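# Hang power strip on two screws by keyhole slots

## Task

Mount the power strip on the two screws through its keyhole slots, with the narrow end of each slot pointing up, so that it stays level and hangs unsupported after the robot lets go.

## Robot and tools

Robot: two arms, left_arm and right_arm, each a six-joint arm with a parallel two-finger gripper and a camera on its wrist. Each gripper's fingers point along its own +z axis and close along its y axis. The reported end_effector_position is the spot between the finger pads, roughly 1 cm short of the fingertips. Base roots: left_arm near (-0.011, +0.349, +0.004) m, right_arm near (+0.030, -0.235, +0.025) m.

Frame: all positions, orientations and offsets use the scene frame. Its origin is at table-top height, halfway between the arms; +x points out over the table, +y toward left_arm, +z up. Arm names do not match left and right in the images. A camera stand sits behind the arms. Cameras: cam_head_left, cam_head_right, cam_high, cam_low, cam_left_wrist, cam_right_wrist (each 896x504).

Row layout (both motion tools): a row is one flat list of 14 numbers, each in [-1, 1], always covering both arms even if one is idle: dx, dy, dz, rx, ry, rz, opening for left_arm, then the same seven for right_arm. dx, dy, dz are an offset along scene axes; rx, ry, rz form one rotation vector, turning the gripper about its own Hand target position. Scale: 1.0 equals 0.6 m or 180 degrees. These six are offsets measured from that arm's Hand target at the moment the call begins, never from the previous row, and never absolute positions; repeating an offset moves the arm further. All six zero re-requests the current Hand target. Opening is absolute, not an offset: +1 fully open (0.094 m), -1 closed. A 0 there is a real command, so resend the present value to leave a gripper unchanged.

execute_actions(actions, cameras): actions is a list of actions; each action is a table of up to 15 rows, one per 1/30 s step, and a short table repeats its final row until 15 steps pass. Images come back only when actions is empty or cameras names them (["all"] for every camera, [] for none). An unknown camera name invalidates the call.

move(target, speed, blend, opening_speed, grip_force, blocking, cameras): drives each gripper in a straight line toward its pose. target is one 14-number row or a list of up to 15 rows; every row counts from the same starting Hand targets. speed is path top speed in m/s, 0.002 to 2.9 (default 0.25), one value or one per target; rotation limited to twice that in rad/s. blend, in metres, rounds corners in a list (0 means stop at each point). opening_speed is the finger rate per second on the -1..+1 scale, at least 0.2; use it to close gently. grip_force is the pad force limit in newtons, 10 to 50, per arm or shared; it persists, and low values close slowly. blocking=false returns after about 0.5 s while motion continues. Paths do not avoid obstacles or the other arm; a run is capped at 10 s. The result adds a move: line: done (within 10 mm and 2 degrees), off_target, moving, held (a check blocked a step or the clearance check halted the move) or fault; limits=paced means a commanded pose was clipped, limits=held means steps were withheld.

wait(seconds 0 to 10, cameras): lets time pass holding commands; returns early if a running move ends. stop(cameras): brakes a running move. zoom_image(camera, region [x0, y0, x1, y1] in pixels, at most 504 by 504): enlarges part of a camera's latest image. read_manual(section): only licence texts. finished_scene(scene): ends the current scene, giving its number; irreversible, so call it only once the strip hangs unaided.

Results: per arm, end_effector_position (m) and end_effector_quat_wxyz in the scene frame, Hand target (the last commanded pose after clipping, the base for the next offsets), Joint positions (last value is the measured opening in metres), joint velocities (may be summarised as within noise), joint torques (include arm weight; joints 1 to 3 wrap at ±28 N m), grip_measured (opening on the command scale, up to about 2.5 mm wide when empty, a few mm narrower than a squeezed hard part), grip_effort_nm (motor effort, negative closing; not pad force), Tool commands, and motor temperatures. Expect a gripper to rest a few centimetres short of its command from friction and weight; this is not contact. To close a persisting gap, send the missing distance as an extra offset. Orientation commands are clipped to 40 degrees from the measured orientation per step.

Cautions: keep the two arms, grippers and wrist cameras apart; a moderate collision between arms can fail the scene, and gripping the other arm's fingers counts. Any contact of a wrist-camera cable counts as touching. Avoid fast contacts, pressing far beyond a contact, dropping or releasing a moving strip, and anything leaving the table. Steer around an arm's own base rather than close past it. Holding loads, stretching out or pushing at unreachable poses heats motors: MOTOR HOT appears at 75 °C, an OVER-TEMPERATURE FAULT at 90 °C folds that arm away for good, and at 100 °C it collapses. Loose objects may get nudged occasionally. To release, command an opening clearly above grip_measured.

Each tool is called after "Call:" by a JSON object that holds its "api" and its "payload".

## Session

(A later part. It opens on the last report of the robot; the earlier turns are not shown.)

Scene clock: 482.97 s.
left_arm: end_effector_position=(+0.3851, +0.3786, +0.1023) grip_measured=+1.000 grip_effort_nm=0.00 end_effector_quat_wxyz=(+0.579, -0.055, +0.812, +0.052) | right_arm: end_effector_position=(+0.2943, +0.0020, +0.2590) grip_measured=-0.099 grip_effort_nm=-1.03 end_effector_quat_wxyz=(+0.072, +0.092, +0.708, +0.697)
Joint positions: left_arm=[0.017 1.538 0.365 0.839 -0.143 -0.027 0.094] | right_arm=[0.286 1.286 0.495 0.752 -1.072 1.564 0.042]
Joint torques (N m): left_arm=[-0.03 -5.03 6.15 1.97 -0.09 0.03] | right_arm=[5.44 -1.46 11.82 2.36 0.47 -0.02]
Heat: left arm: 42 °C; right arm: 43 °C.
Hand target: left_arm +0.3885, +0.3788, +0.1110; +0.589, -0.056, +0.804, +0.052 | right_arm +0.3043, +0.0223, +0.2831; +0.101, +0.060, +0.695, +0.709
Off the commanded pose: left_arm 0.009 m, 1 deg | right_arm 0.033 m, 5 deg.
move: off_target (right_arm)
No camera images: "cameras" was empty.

Call:
{"api": "move", "payload": {"target": [[0,0,0,0,0,0,1, -0.0213,-0.006,-0.002,0,0,0,-0.2]], "speed": [0.04], "cameras": []}}

Scene clock: 485.30 s.
left_arm: end_effector_position=(+0.3851, +0.3786, +0.1023) grip_measured=+1.000 grip_effort_nm=0.00 end_effector_quat_wxyz=(+0.579, -0.055, +0.812, +0.052) | right_arm: end_effector_position=(+0.2941, +0.0019, +0.2594) grip_measured=-0.099 grip_effort_nm=-1.03 end_effector_quat_wxyz=(+0.072, +0.094, +0.708, +0.696)
Joint positions: left_arm=[0.017 1.538 0.365 0.839 -0.143 -0.027 0.094] | right_arm=[0.288 1.28 0.495 0.744 -1.067 1.564 0.042]
Joint torques (N m): left_arm=[-0.03 -5.01 6.15 1.96 -0.09 0.03] | right_arm=[5.61 -5.01 8.38 2.24 0.49 -0.04]
Heat: left arm: 42 °C; right arm: 43 °C.
Hand target: left_arm +0.3885, +0.3788, +0.1110; +0.589, -0.056, +0.804, +0.052 | right_arm +0.2915, +0.0187, +0.2819; +0.101, +0.060, +0.695, +0.709
Off the commanded pose: left_arm 0.009 m, 1 deg | right_arm 0.028 m, 6 deg.
move: off_target (right_arm)
No camera images: "cameras" was empty.

Call:
{"api": "move", "payload": {"target": [[0,0,0,0,0,0,1, -0.0125,0.004,-0.006,0,0,0,-0.2]], "speed": [0.04], "cameras": []}}

Scene clock: 486.57 s.
left_arm: end_effector_position=(+0.3851, +0.3786, +0.1023) grip_measured=+1.000 grip_effort_nm=0.01 end_effector_quat_wxyz=(+0.579, -0.055, +0.812, +0.052) | right_arm: end_effector_position=(+0.2939, +0.0021, +0.2593) grip_measured=-0.099 grip_effort_nm=-1.03 end_effector_quat_wxyz=(+0.084, +0.101, +0.707, +0.695)
Joint positions: left_arm=[0.017 1.538 0.365 0.839 -0.143 -0.027 0.094] | right_arm=[0.299 1.259 0.481 0.739 -1.028 1.559 0.042]
Joint torques (N m): left_arm=[-0.02 -5.01 6.15 1.96 -0.08 0.03] | right_arm=[6.69 -4.62 7.2 2.38 0.32 0.02]
Heat: left arm: 42 °C; right arm: 43 °C.
Hand target: left_arm +0.3885, +0.3788, +0.1110; +0.589, -0.056, +0.804, +0.052 | right_arm +0.2840, +0.0212, +0.2783; +0.101, +0.060, +0.695, +0.709
Off the commanded pose: left_arm 0.009 m, 1 deg | right_arm 0.029 m, 6 deg.
move: off_target (right_arm)
No camera images: "cameras" was empty.

Call:
{"api": "execute_actions", "payload": {"actions": [], "cameras": ["cam_high","cam_head_right","cam_head_left"]}}

Call:
{"api": "zoom_image", "payload": {"camera": "cam_high", "region": [330, 125, 400, 165]}}

Call:
{"api": "zoom_image", "payload": {"camera": "cam_high", "region": [450, 175, 510, 235]}}

Call:
{"api": "zoom_image", "payload": {"camera": "cam_head_right", "region": [360, 285, 420, 335]}}

Call:
{"api": "zoom_image", "payload": {"camera": "cam_head_right", "region": [415, 215, 475, 265]}}

Call:
{"api": "zoom_image", "payload": {"camera": "cam_head_left", "region": [365, 290, 425, 340]}}

Scene clock: 487.77 s.
left_arm: end_effector_position=(+0.3851, +0.3786, +0.1023) grip_measured=+1.000 grip_effort_nm=0.00 end_effector_quat_wxyz=(+0.579, -0.055, +0.812, +0.052) | right_arm: end_effector_position=(+0.2939, +0.0021, +0.2593) grip_measured=-0.099 grip_effort_nm=-1.03 end_effector_quat_wxyz=(+0.084, +0.101, +0.707, +0.695)
Joint positions: left_arm=[0.017 1.538 0.365 0.839 -0.143 -0.027 0.094] | right_arm=[0.299 1.259 0.481 0.739 -1.028 1.559 0.042]
Joint velocities: within noise
Joint torques (N m): left_arm=[-0.02 -5.03 6.15 1.96 -0.08 0.03] | right_arm=[6.63 -4.56 7.1 2.38 0.28 0.06]
Motor temperatures (°C): left_arm=[26 29 42 42 27 27 26] | right_arm=[28 28 43 37 27 25 26]
Heat: left arm: 42 °C; right arm: 43 °C.
Hand target: left_arm +0.3885, +0.3788, +0.1110; +0.589, -0.056, +0.804, +0.052 | right_arm +0.2840, +0.0212, +0.2783; +0.101, +0.060, +0.695, +0.709
Tool commands: left_gripper/opening=+1.0 right_gripper/opening=-0.2
Off the commanded pose: left_arm 0.009 m, 1 deg | right_arm 0.029 m, 6 deg.
Images, in order (width x height): cam_head_left 896x504, cam_head_right 896x504, cam_high 896x504.

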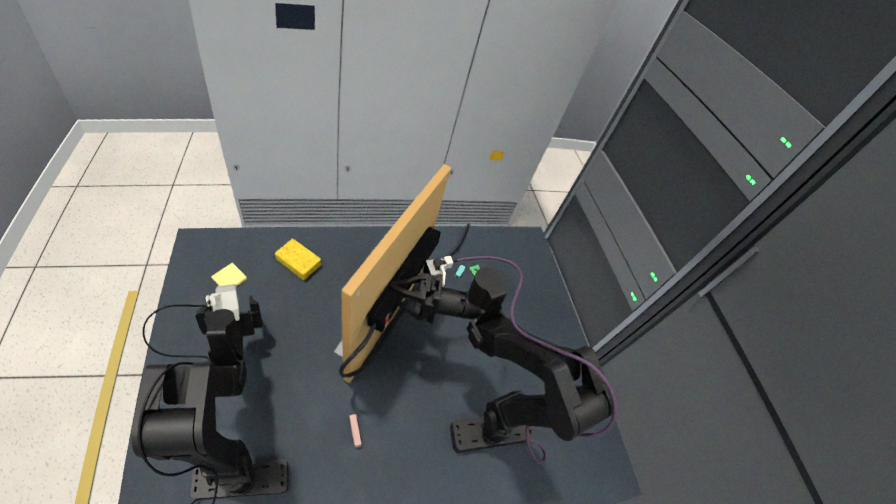

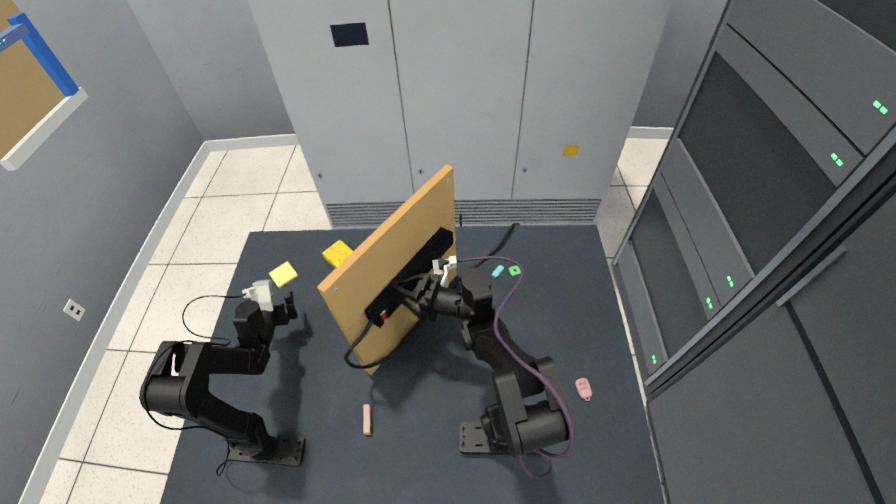

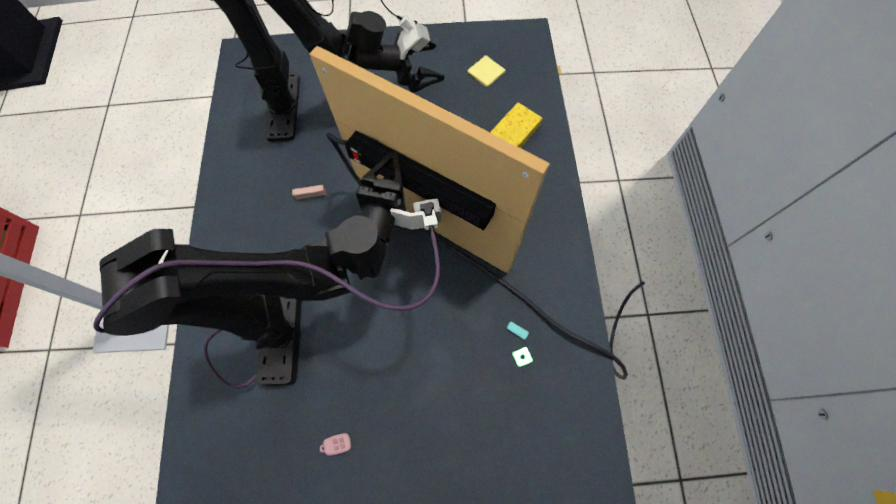

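Scaled by 7.200 from the camera's 896x504 image, which has a finer 1280x720 frame.

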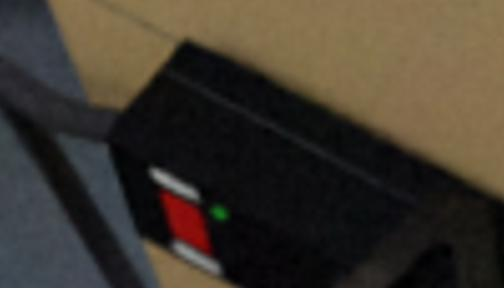

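Scaled by 8.400 from the camera's 896x504 image, which has a finer 1280x720 frame.

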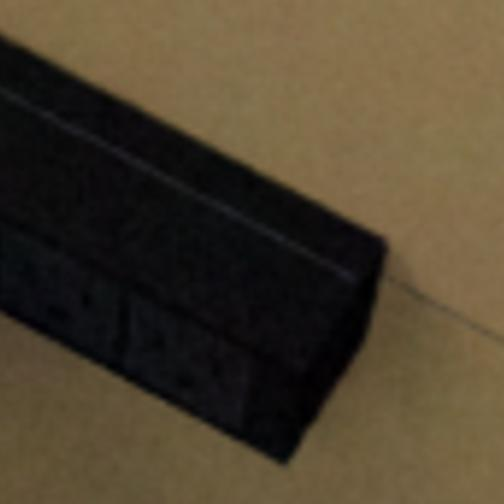

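Scaled by 8.400 from the camera's 896x504 image, which has a finer 1280x720 frame.

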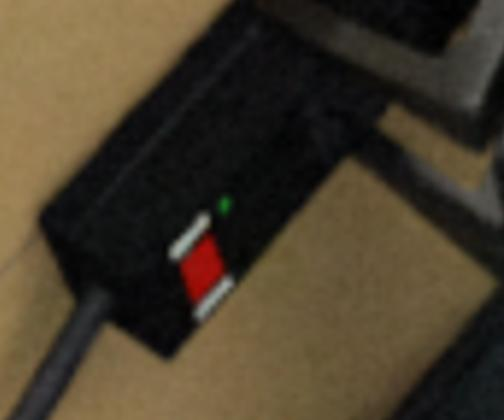

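Scaled by 8.400 from the camera's 896x504 image, which has a finer 1280x720 frame.

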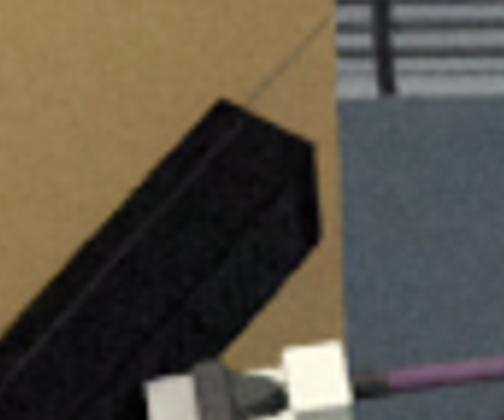

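Scaled by 8.400 from the camera's 896x504 image, which has a finer 1280x720 frame.

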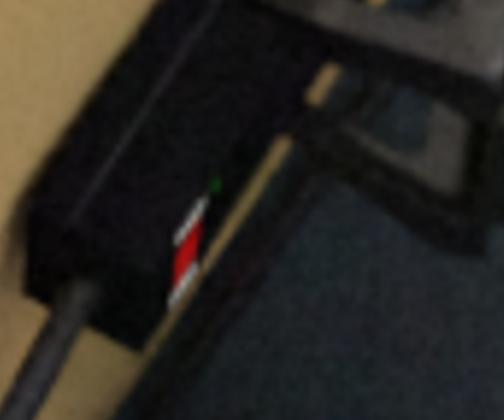

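Call:
{"api": "move", "payload": {"target": [[0,0,0,0,0,0,1, 0.0083,-0.0125,-0.02,0,0,0,-0.2]], "speed": [0.05], "cameras": []}}

Scene clock: 490.37 s.
left_arm: end_effector_position=(+0.3851, +0.3786, +0.1023) grip_measured=+1.000 grip_effort_nm=0.00 end_effector_quat_wxyz=(+0.579, -0.055, +0.812, +0.052) | right_arm: end_effector_position=(+0.2938, +0.0018, +0.2589) grip_measured=-0.099 grip_effort_nm=-1.03 end_effector_quat_wxyz=(+0.089, +0.093, +0.702, +0.701)
Joint positions: left_arm=[0.017 1.538 0.365 0.839 -0.143 -0.027 0.094] | right_arm=[0.296 1.279 0.466 0.809 -1.036 1.573 0.042]
Joint torques (N m): left_arm=[-0.03 -5.03 6.15 1.97 -0.08 0.03] | right_arm=[3.7 -2.28 6.6 2.25 0.06 -0.19]
Heat: left arm: 42 °C; right arm: 42 °C.
Hand target: left_arm +0.3885, +0.3788, +0.1110; +0.589, -0.056, +0.804, +0.052 | right_arm +0.2890, +0.0137, +0.2664; +0.101, +0.060, +0.695, +0.709
Off the commanded pose: left_arm 0.009 m, 1 deg | right_arm 0.015 m, 4 deg.
move: off_target (right_arm)
No camera images: "cameras" was empty.

Call:
{"api": "move", "payload": {"target": [[0,0,0,0,0,0,1, 0.004,0.006,-0.012,0,0,0,-0.2]], "speed": [0.05], "cameras": ["cam_high","cam_head_right","cam_head_left"]}}

Call:
{"api": "zoom_image", "payload": {"camera": "cam_high", "region": [330, 125, 400, 165]}}

Call:
{"api": "zoom_image", "payload": {"camera": "cam_high", "region": [450, 175, 510, 235]}}

Call:
{"api": "zoom_image", "payload": {"camera": "cam_head_right", "region": [360, 285, 420, 335]}}

Call:
{"api": "zoom_image", "payload": {"camera": "cam_head_right", "region": [415, 215, 475, 265]}}

Call:
{"api": "zoom_image", "payload": {"camera": "cam_head_left", "region": [365, 290, 425, 340]}}

Scene clock: 492.17 s.
left_arm: end_effector_position=(+0.3851, +0.3786, +0.1023) grip_measured=+1.000 grip_effort_nm=0.00 end_effector_quat_wxyz=(+0.579, -0.055, +0.812, +0.052) | right_arm: end_effector_position=(+0.2938, +0.0020, +0.2585) grip_measured=-0.099 grip_effort_nm=-1.03 end_effector_quat_wxyz=(+0.094, +0.082, +0.696, +0.707)
Joint positions: left_arm=[0.017 1.538 0.365 0.839 -0.143 -0.027 0.094] | right_arm=[0.293 1.308 0.454 0.887 -1.048 1.586 0.042]
Joint torques (N m): left_arm=[-0.03 -5.04 6.13 1.96 -0.08 0.03] | right_arm=[5.05 -1.65 6.63 2 0.31 -0.25]
Heat: left arm: 42 °C; right arm: 42 °C.
Hand target: left_arm +0.3885, +0.3788, +0.1110; +0.589, -0.056, +0.804, +0.052 | right_arm +0.2914, +0.0172, +0.2591; +0.101, +0.060, +0.695, +0.709
Off the commanded pose: left_arm 0.009 m, 1 deg | right_arm 0.016 m, 3 deg.
move: off_target (right_arm)
Images, in order (width x height): cam_head_left 896x504, cam_head_right 896x504, cam_high 896x504.

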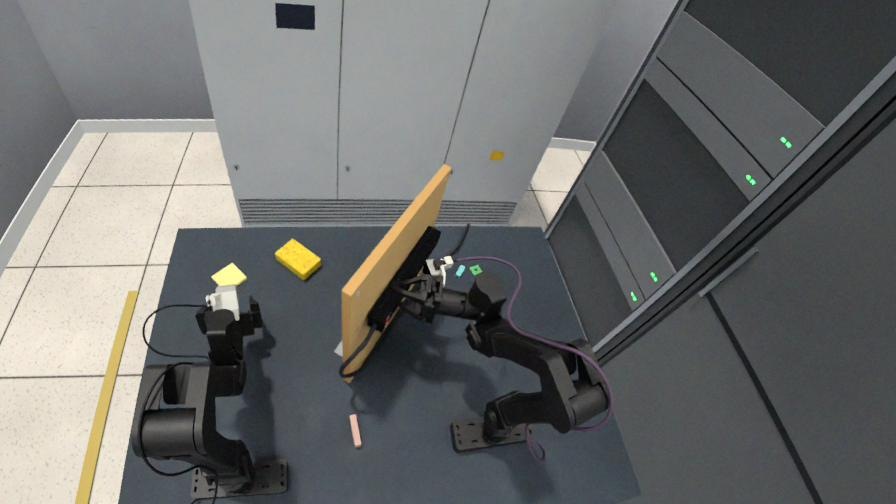

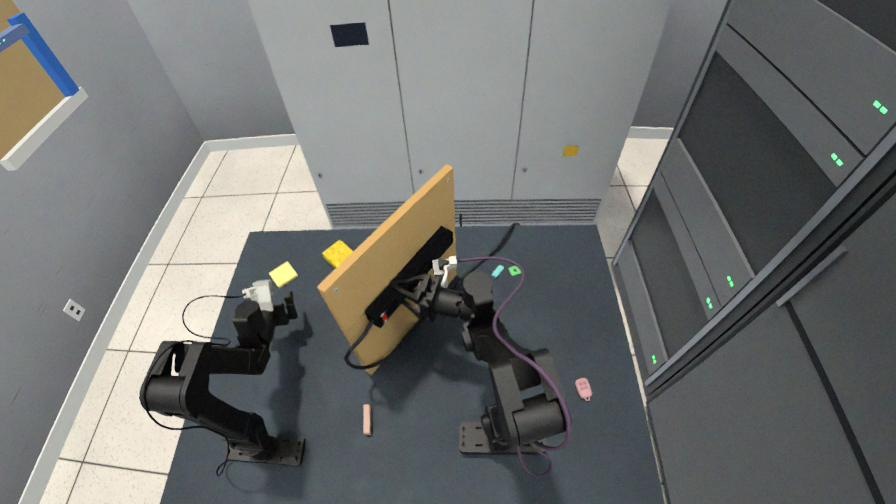

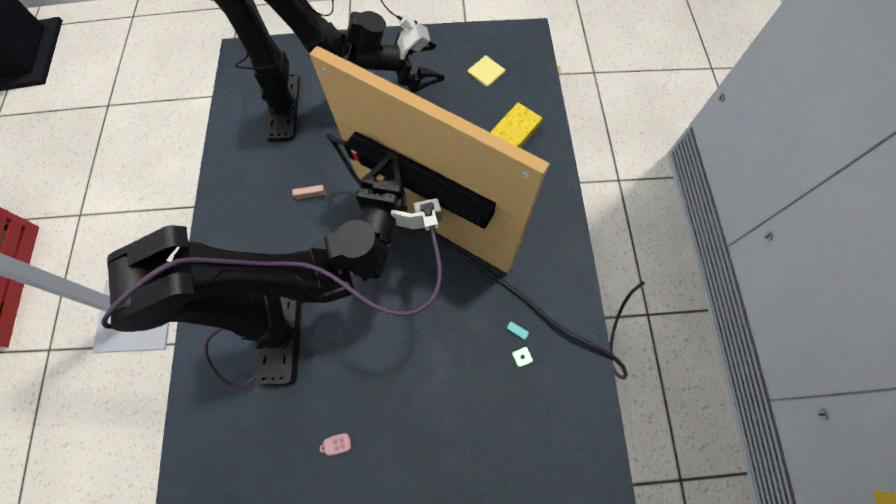

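Scaled by 7.200 from the camera's 896x504 image, which has a finer 1280x720 frame.

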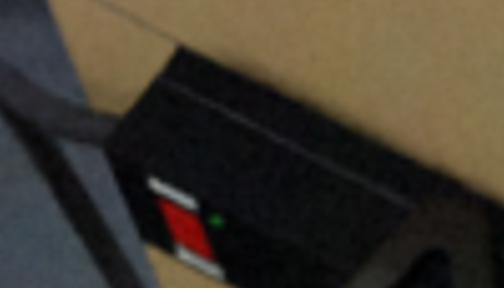

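Scaled by 8.400 from the camera's 896x504 image, which has a finer 1280x720 frame.

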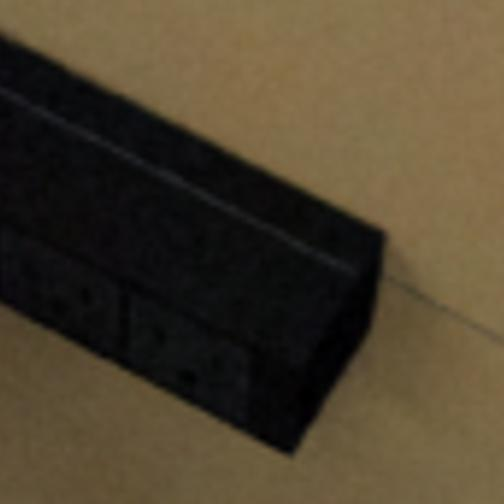

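Scaled by 8.400 from the camera's 896x504 image, which has a finer 1280x720 frame.

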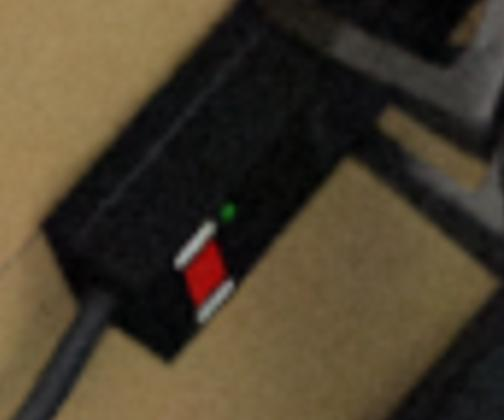

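Scaled by 8.400 from the camera's 896x504 image, which has a finer 1280x720 frame.

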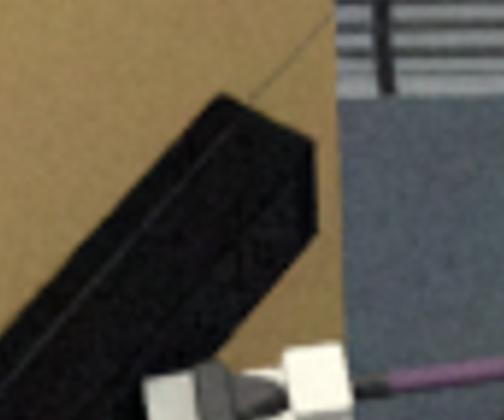

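Scaled by 8.400 from the camera's 896x504 image, which has a finer 1280x720 frame.

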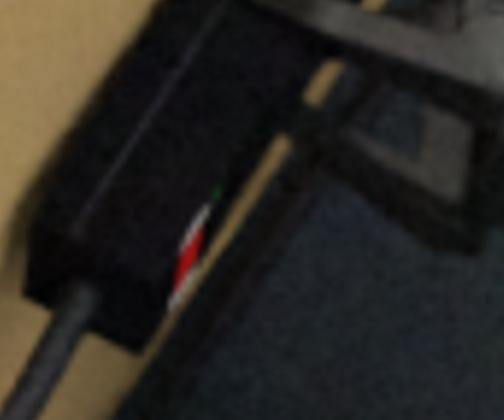

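Call:
{"api": "move", "payload": {"target": [[0,0,0,0,0,0,1, 0.006,0.01,0.006,0,0,-0.0167,-0.2]], "speed": [0.05], "cameras": []}}

Scene clock: 496.67 s.
left_arm: end_effector_position=(+0.3851, +0.3786, +0.1023) grip_measured=+1.000 grip_effort_nm=0.00 end_effector_quat_wxyz=(+0.579, -0.055, +0.812, +0.052) | right_arm: end_effector_position=(+0.2950, +0.0072, +0.2561) grip_measured=-0.099 grip_effort_nm=-1.03 end_effector_quat_wxyz=(+0.101, +0.087, +0.697, +0.704)
Joint positions: left_arm=[0.017 1.538 0.365 0.839 -0.143 -0.027 0.094] | right_arm=[0.321 1.311 0.451 0.884 -1.003 1.573 0.042]
Joint torques (N m): left_arm=[-0.03 -5.03 6.12 1.96 -0.08 0.02] | right_arm=[6.28 -3.64 7.04 1.86 0.76 -0.19]
Heat: left arm: 42 °C; right arm: 41 °C.
Hand target: left_arm +0.3885, +0.3788, +0.1110; +0.589, -0.056, +0.804, +0.052 | right_arm +0.2950, +0.0233, +0.2627; +0.120, +0.078, +0.693, +0.706
Off the commanded pose: left_arm 0.009 m, 1 deg | right_arm 0.017 m, 2 deg.
move: off_target (right_arm)
No camera images: "cameras" was empty.

Call:
{"api": "execute_actions", "payload": {"actions": [], "cameras": ["cam_high","cam_head_right","cam_head_left"]}}

Call:
{"api": "zoom_image", "payload": {"camera": "cam_high", "region": [330, 125, 400, 165]}}

Call:
{"api": "zoom_image", "payload": {"camera": "cam_high", "region": [450, 175, 510, 235]}}

Call:
{"api": "zoom_image", "payload": {"camera": "cam_head_right", "region": [360, 285, 420, 335]}}

Call:
{"api": "zoom_image", "payload": {"camera": "cam_head_right", "region": [415, 215, 475, 265]}}

Call:
{"api": "zoom_image", "payload": {"camera": "cam_head_left", "region": [365, 290, 425, 340]}}

Call:
{"api": "zoom_image", "payload": {"camera": "cam_head_left", "region": [405, 215, 465, 265]}}

Scene clock: 497.70 s.
left_arm: end_effector_position=(+0.3851, +0.3786, +0.1023) grip_measured=+1.000 grip_effort_nm=0.00 end_effector_quat_wxyz=(+0.579, -0.055, +0.812, +0.052) | right_arm: end_effector_position=(+0.2950, +0.0072, +0.2561) grip_measured=-0.099 grip_effort_nm=-1.03 end_effector_quat_wxyz=(+0.101, +0.087, +0.697, +0.704)
Joint positions: left_arm=[0.017 1.538 0.365 0.839 -0.143 -0.027 0.094] | right_arm=[0.321 1.311 0.451 0.884 -1.003 1.573 0.042]
Joint velocities: within noise
Joint torques (N m): left_arm=[-0.03 -5.03 6.15 1.96 -0.09 0.03] | right_arm=[6.16 -3.64 7.09 1.85 0.71 -0.16]
Motor temperatures (°C): left_arm=[26 29 42 42 27 27 26] | right_arm=[29 28 41 37 27 25 26]
Heat: left arm: 42 °C; right arm: 41 °C.
Hand target: left_arm +0.3885, +0.3788, +0.1110; +0.589, -0.056, +0.804, +0.052 | right_arm +0.2950, +0.0233, +0.2627; +0.120, +0.078, +0.693, +0.706
Tool commands: left_gripper/opening=+1.0 right_gripper/opening=-0.2
Off the commanded pose: left_arm 0.009 m, 1 deg | right_arm 0.017 m, 2 deg.
Images, in order (width x height): cam_head_left 896x504, cam_head_right 896x504, cam_high 896x504.

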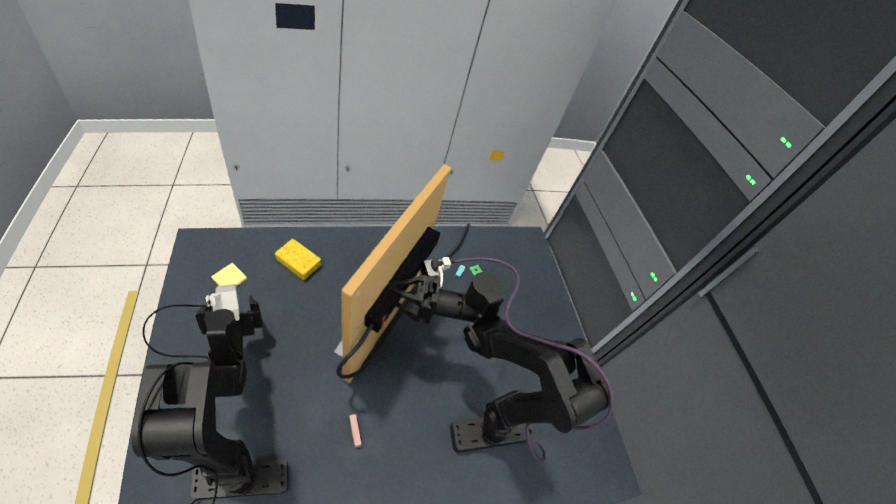

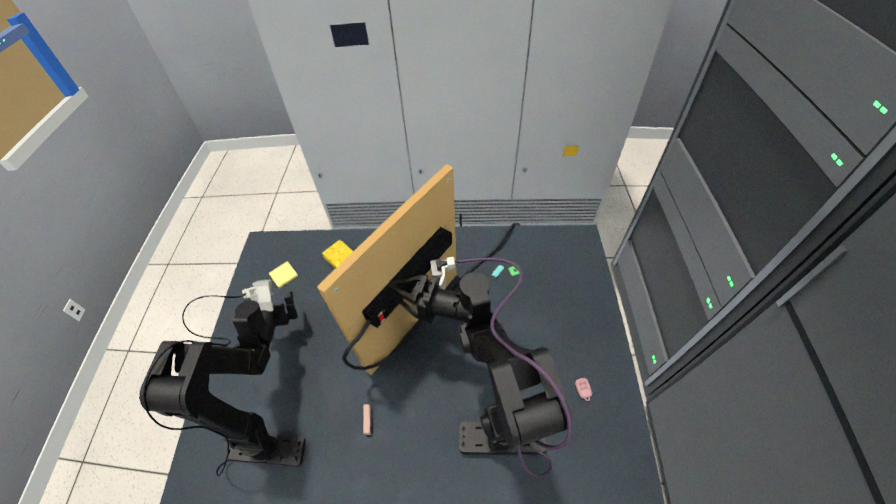

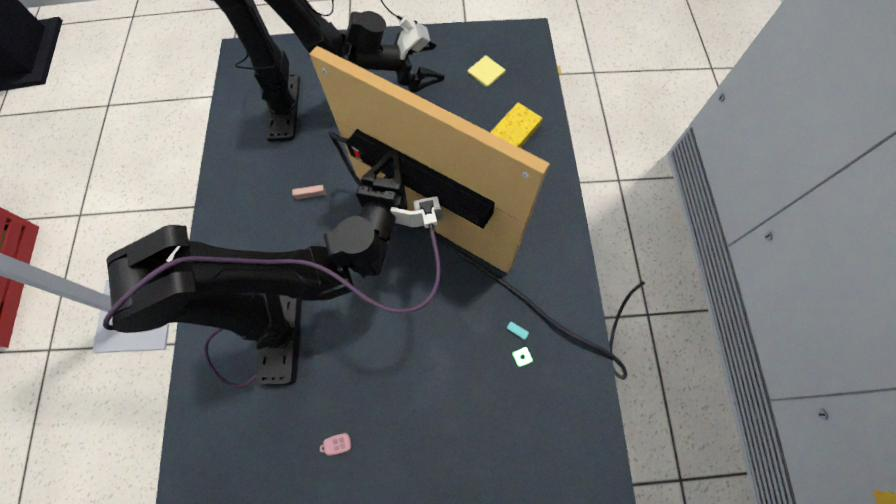

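Scaled by 7.200 from the camera's 896x504 image, which has a finer 1280x720 frame.

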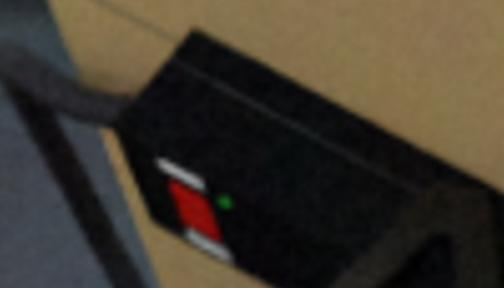

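Scaled by 8.400 from the camera's 896x504 image, which has a finer 1280x720 frame.

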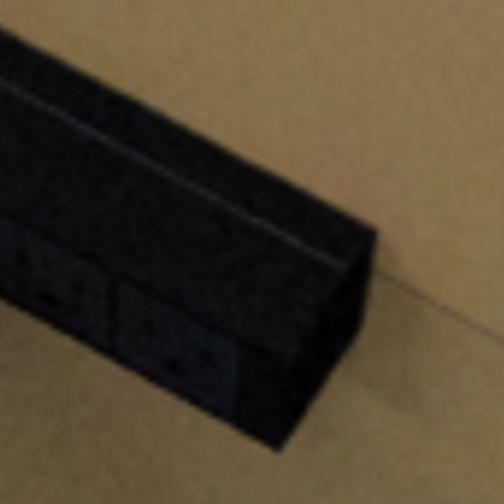

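Scaled by 8.400 from the camera's 896x504 image, which has a finer 1280x720 frame.

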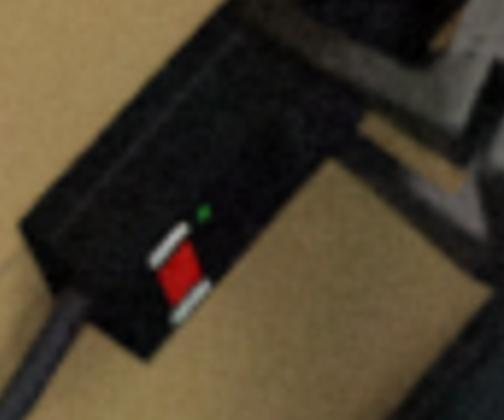

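Scaled by 8.400 from the camera's 896x504 image, which has a finer 1280x720 frame.

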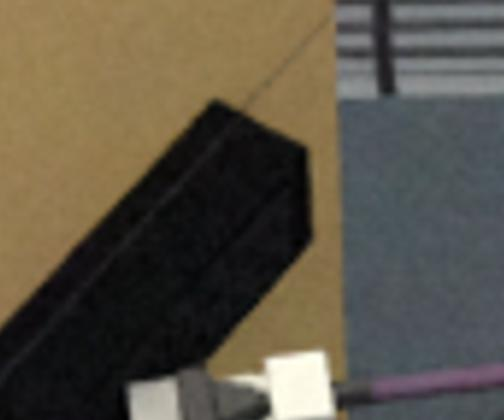

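Scaled by 8.400 from the camera's 896x504 image, which has a finer 1280x720 frame.

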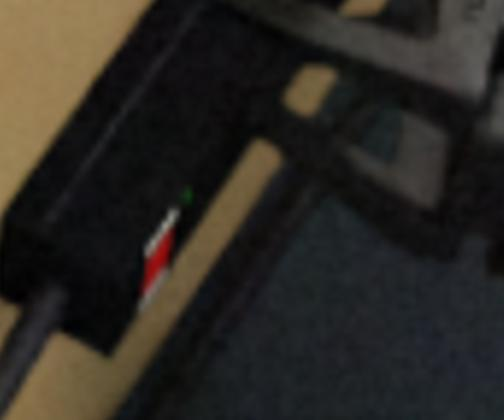

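Scaled by 8.400 from the camera's 896x504 image, which has a finer 1280x720 frame.

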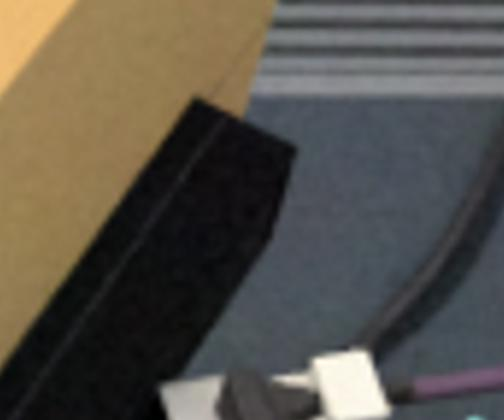

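Call:
{"api": "move", "payload": {"target": [[0,0,0,0,0,0,1, 0.007,-0.0112,-0.02,0.0064,0.0091,0,-0.2]], "speed": [0.04], "cameras": []}}

Scene clock: 501.30 s.
left_arm: end_effector_position=(+0.3851, +0.3786, +0.1023) grip_measured=+1.000 grip_effort_nm=0.00 end_effector_quat_wxyz=(+0.579, -0.055, +0.812, +0.052) | right_arm: end_effector_position=(+0.2946, +0.0066, +0.2553) grip_measured=-0.099 grip_effort_nm=-1.03 end_effector_quat_wxyz=(+0.106, +0.082, +0.687, +0.714)
Joint positions: left_arm=[0.017 1.538 0.365 0.839 -0.143 -0.027 0.094] | right_arm=[0.319 1.347 0.426 1 -1.005 1.609 0.042]
Joint torques (N m): left_arm=[-0.02 -5.03 6.13 1.96 -0.08 0.03] | right_arm=[3.47 -1.33 5.98 1.78 0.55 -0.06]
Heat: left arm: 42 °C; right arm: 41 °C.
Hand target: left_arm +0.3885, +0.3788, +0.1110; +0.589, -0.056, +0.804, +0.052 | right_arm +0.2991, +0.0166, +0.2507; +0.109, +0.089, +0.688, +0.712
Off the commanded pose: left_arm 0.009 m, 1 deg | right_arm 0.012 m, 1 deg.
move: off_target (right_arm)
No camera images: "cameras" was empty.

Call:
{"api": "move", "payload": {"target": [[0,0,0,0,0,0,1, 0.001,0.0015,-0.018,0.0026,0.0036,0,-0.2]], "speed": [0.04], "cameras": ["cam_high","cam_head_right","cam_head_left"]}}

Call:
{"api": "zoom_image", "payload": {"camera": "cam_high", "region": [330, 125, 400, 165]}}

Call:
{"api": "zoom_image", "payload": {"camera": "cam_high", "region": [450, 175, 510, 235]}}

Call:
{"api": "zoom_image", "payload": {"camera": "cam_head_right", "region": [360, 285, 420, 335]}}

Call:
{"api": "zoom_image", "payload": {"camera": "cam_head_right", "region": [415, 215, 475, 265]}}

Call:
{"api": "zoom_image", "payload": {"camera": "cam_head_left", "region": [365, 290, 425, 340]}}

Call:
{"api": "zoom_image", "payload": {"camera": "cam_head_left", "region": [405, 215, 465, 265]}}

Scene clock: 503.17 s.
left_arm: end_effector_position=(+0.3851, +0.3786, +0.1023) grip_measured=+1.000 grip_effort_nm=0.00 end_effector_quat_wxyz=(+0.579, -0.055, +0.812, +0.052) | right_arm: end_effector_position=(+0.2943, +0.0061, +0.2544) grip_measured=-0.099 grip_effort_nm=-1.03 end_effector_quat_wxyz=(+0.111, +0.076, +0.676, +0.724)
Joint positions: left_arm=[0.017 1.538 0.365 0.839 -0.143 -0.027 0.094] | right_arm=[0.318 1.393 0.403 1.127 -1.005 1.647 0.042]
Joint torques (N m): left_arm=[-0.02 -5.03 6.15 1.96 -0.08 0.03] | right_arm=[3.93 -1.01 5.61 1.33 0.59 -0.28]
Heat: left arm: 42 °C; right arm: 40 °C.
Hand target: left_arm +0.3885, +0.3788, +0.1110; +0.589, -0.056, +0.804, +0.052 | right_arm +0.2998, +0.0175, +0.2400; +0.105, +0.094, +0.685, +0.714
Off the commanded pose: left_arm 0.009 m, 1 deg | right_arm 0.019 m, 3 deg.
move: off_target (right_arm)
Images, in order (width x height): cam_head_left 896x504, cam_head_right 896x504, cam_high 896x504.

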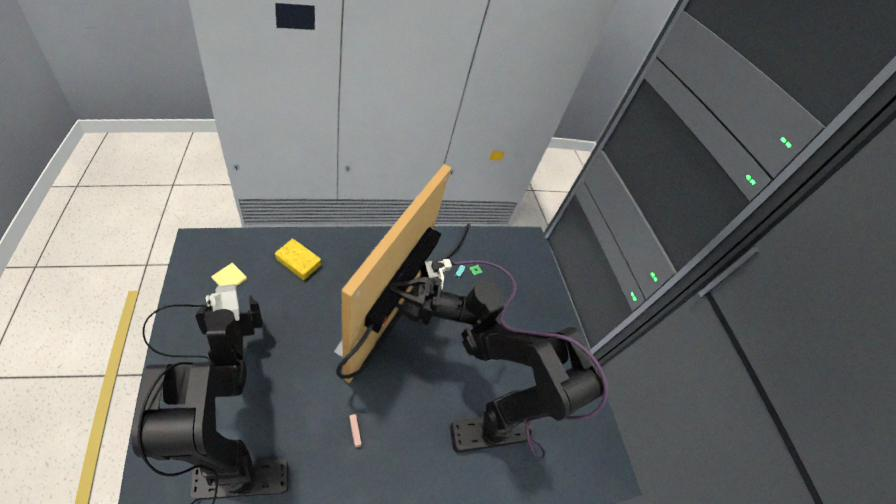

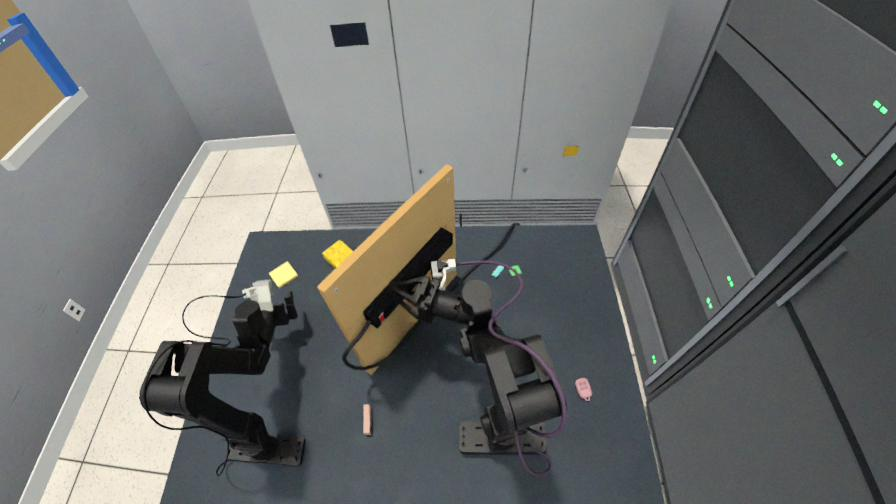

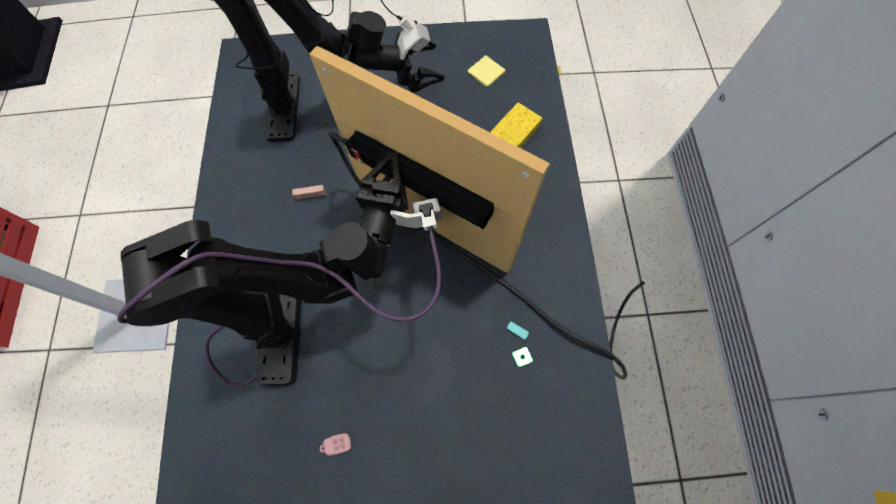

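Scaled by 7.200 from the camera's 896x504 image, which has a finer 1280x720 frame.

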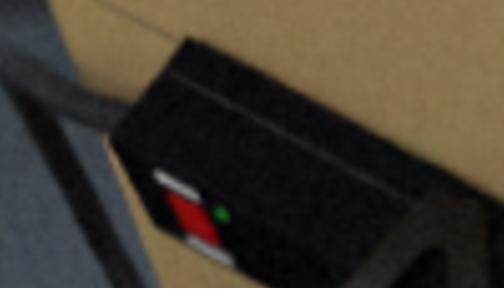

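Scaled by 8.400 from the camera's 896x504 image, which has a finer 1280x720 frame.

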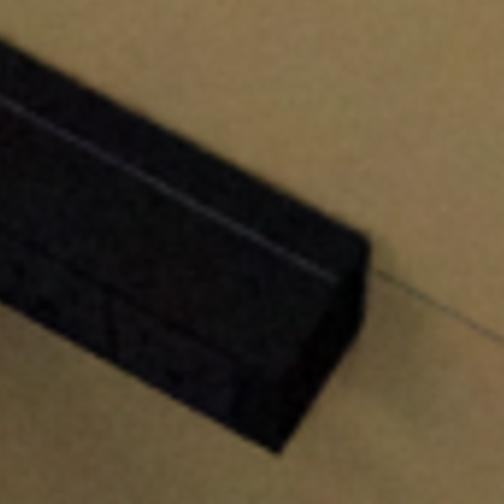

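Scaled by 8.400 from the camera's 896x504 image, which has a finer 1280x720 frame.

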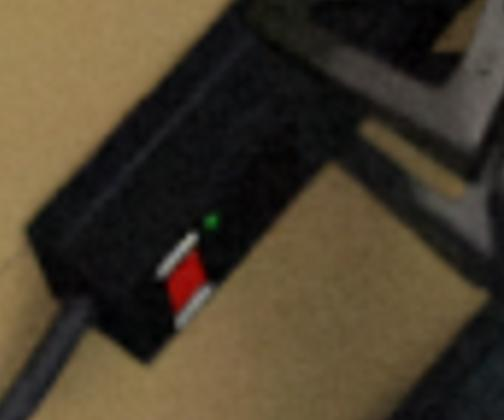

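Scaled by 8.400 from the camera's 896x504 image, which has a finer 1280x720 frame.

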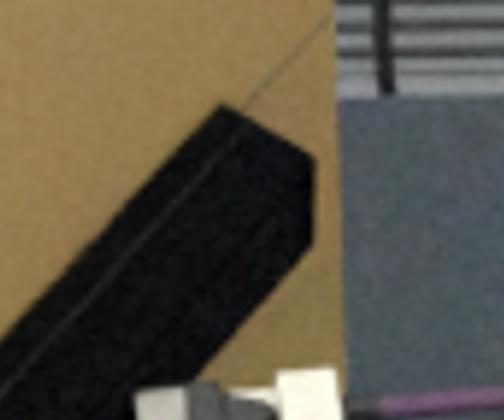

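Scaled by 8.400 from the camera's 896x504 image, which has a finer 1280x720 frame.

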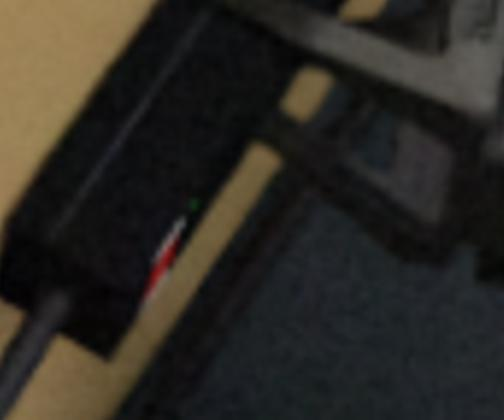

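Scaled by 8.400 from the camera's 896x504 image, which has a finer 1280x720 frame.

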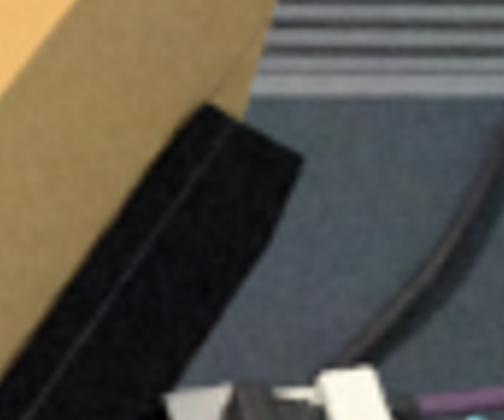

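Call:
{"api": "move", "payload": {"target": [[0,0,0,0,0,0,1, 0.006,-0.0093,0.0207,0,0,0,-0.2]], "speed": [0.05], "cameras": []}}

Scene clock: 507.00 s.
left_arm: end_effector_position=(+0.3851, +0.3786, +0.1023) grip_measured=+1.000 grip_effort_nm=0.00 end_effector_quat_wxyz=(+0.579, -0.055, +0.812, +0.052) | right_arm: end_effector_position=(+0.2944, +0.0057, +0.2541) grip_measured=-0.099 grip_effort_nm=-1.03 end_effector_quat_wxyz=(+0.109, +0.077, +0.678, +0.723)
Joint positions: left_arm=[0.017 1.538 0.365 0.839 -0.143 -0.027 0.094] | right_arm=[0.316 1.387 0.405 1.111 -1.008 1.644 0.042]
Joint torques (N m): left_arm=[-0.02 -5.03 6.15 1.96 -0.08 0.03] | right_arm=[1.76 -3.71 8.17 0.95 0.35 -0.14]
Heat: left arm: 42 °C; right arm: 40 °C.
Hand target: left_arm +0.3885, +0.3788, +0.1110; +0.589, -0.056, +0.804, +0.052 | right_arm +0.3034, +0.0118, +0.2523; +0.105, +0.094, +0.685, +0.714
Off the commanded pose: left_arm 0.009 m, 1 deg | right_arm 0.011 m, 2 deg.
move: off_target (right_arm)
No camera images: "cameras" was empty.

Call:
{"api": "move", "payload": {"target": [[0,0,0,0,0,0,1, 0.004,-0.0025,0.004,-0.0215,0.0058,0,-0.2]], "speed": [0.05], "cameras": []}}

Scene clock: 510.23 s.
left_arm: end_effector_position=(+0.3851, +0.3786, +0.1023) grip_measured=+1.000 grip_effort_nm=0.00 end_effector_quat_wxyz=(+0.579, -0.055, +0.812, +0.052) | right_arm: end_effector_position=(+0.2968, +0.0054, +0.2515) grip_measured=-0.099 grip_effort_nm=-1.03 end_effector_quat_wxyz=(+0.104, +0.080, +0.707, +0.695)
Joint positions: left_arm=[0.017 1.538 0.365 0.839 -0.143 -0.027 0.094] | right_arm=[0.308 1.31 0.467 0.818 -1.022 1.514 0.042]
Joint torques (N m): left_arm=[-0.03 -5.04 6.13 1.96 -0.09 0.03] | right_arm=[1.58 -3.04 8.96 1.27 0.35 0.04]
Heat: left arm: 42 °C; right arm: 40 °C.
Hand target: left_arm +0.3885, +0.3788, +0.1110; +0.589, -0.056, +0.804, +0.052 | right_arm +0.3057, +0.0104, +0.2547; +0.102, +0.097, +0.710, +0.690
Off the commanded pose: left_arm 0.009 m, 1 deg | right_arm 0.011 m, 2 deg.
move: off_target (right_arm)
No camera images: "cameras" was empty.


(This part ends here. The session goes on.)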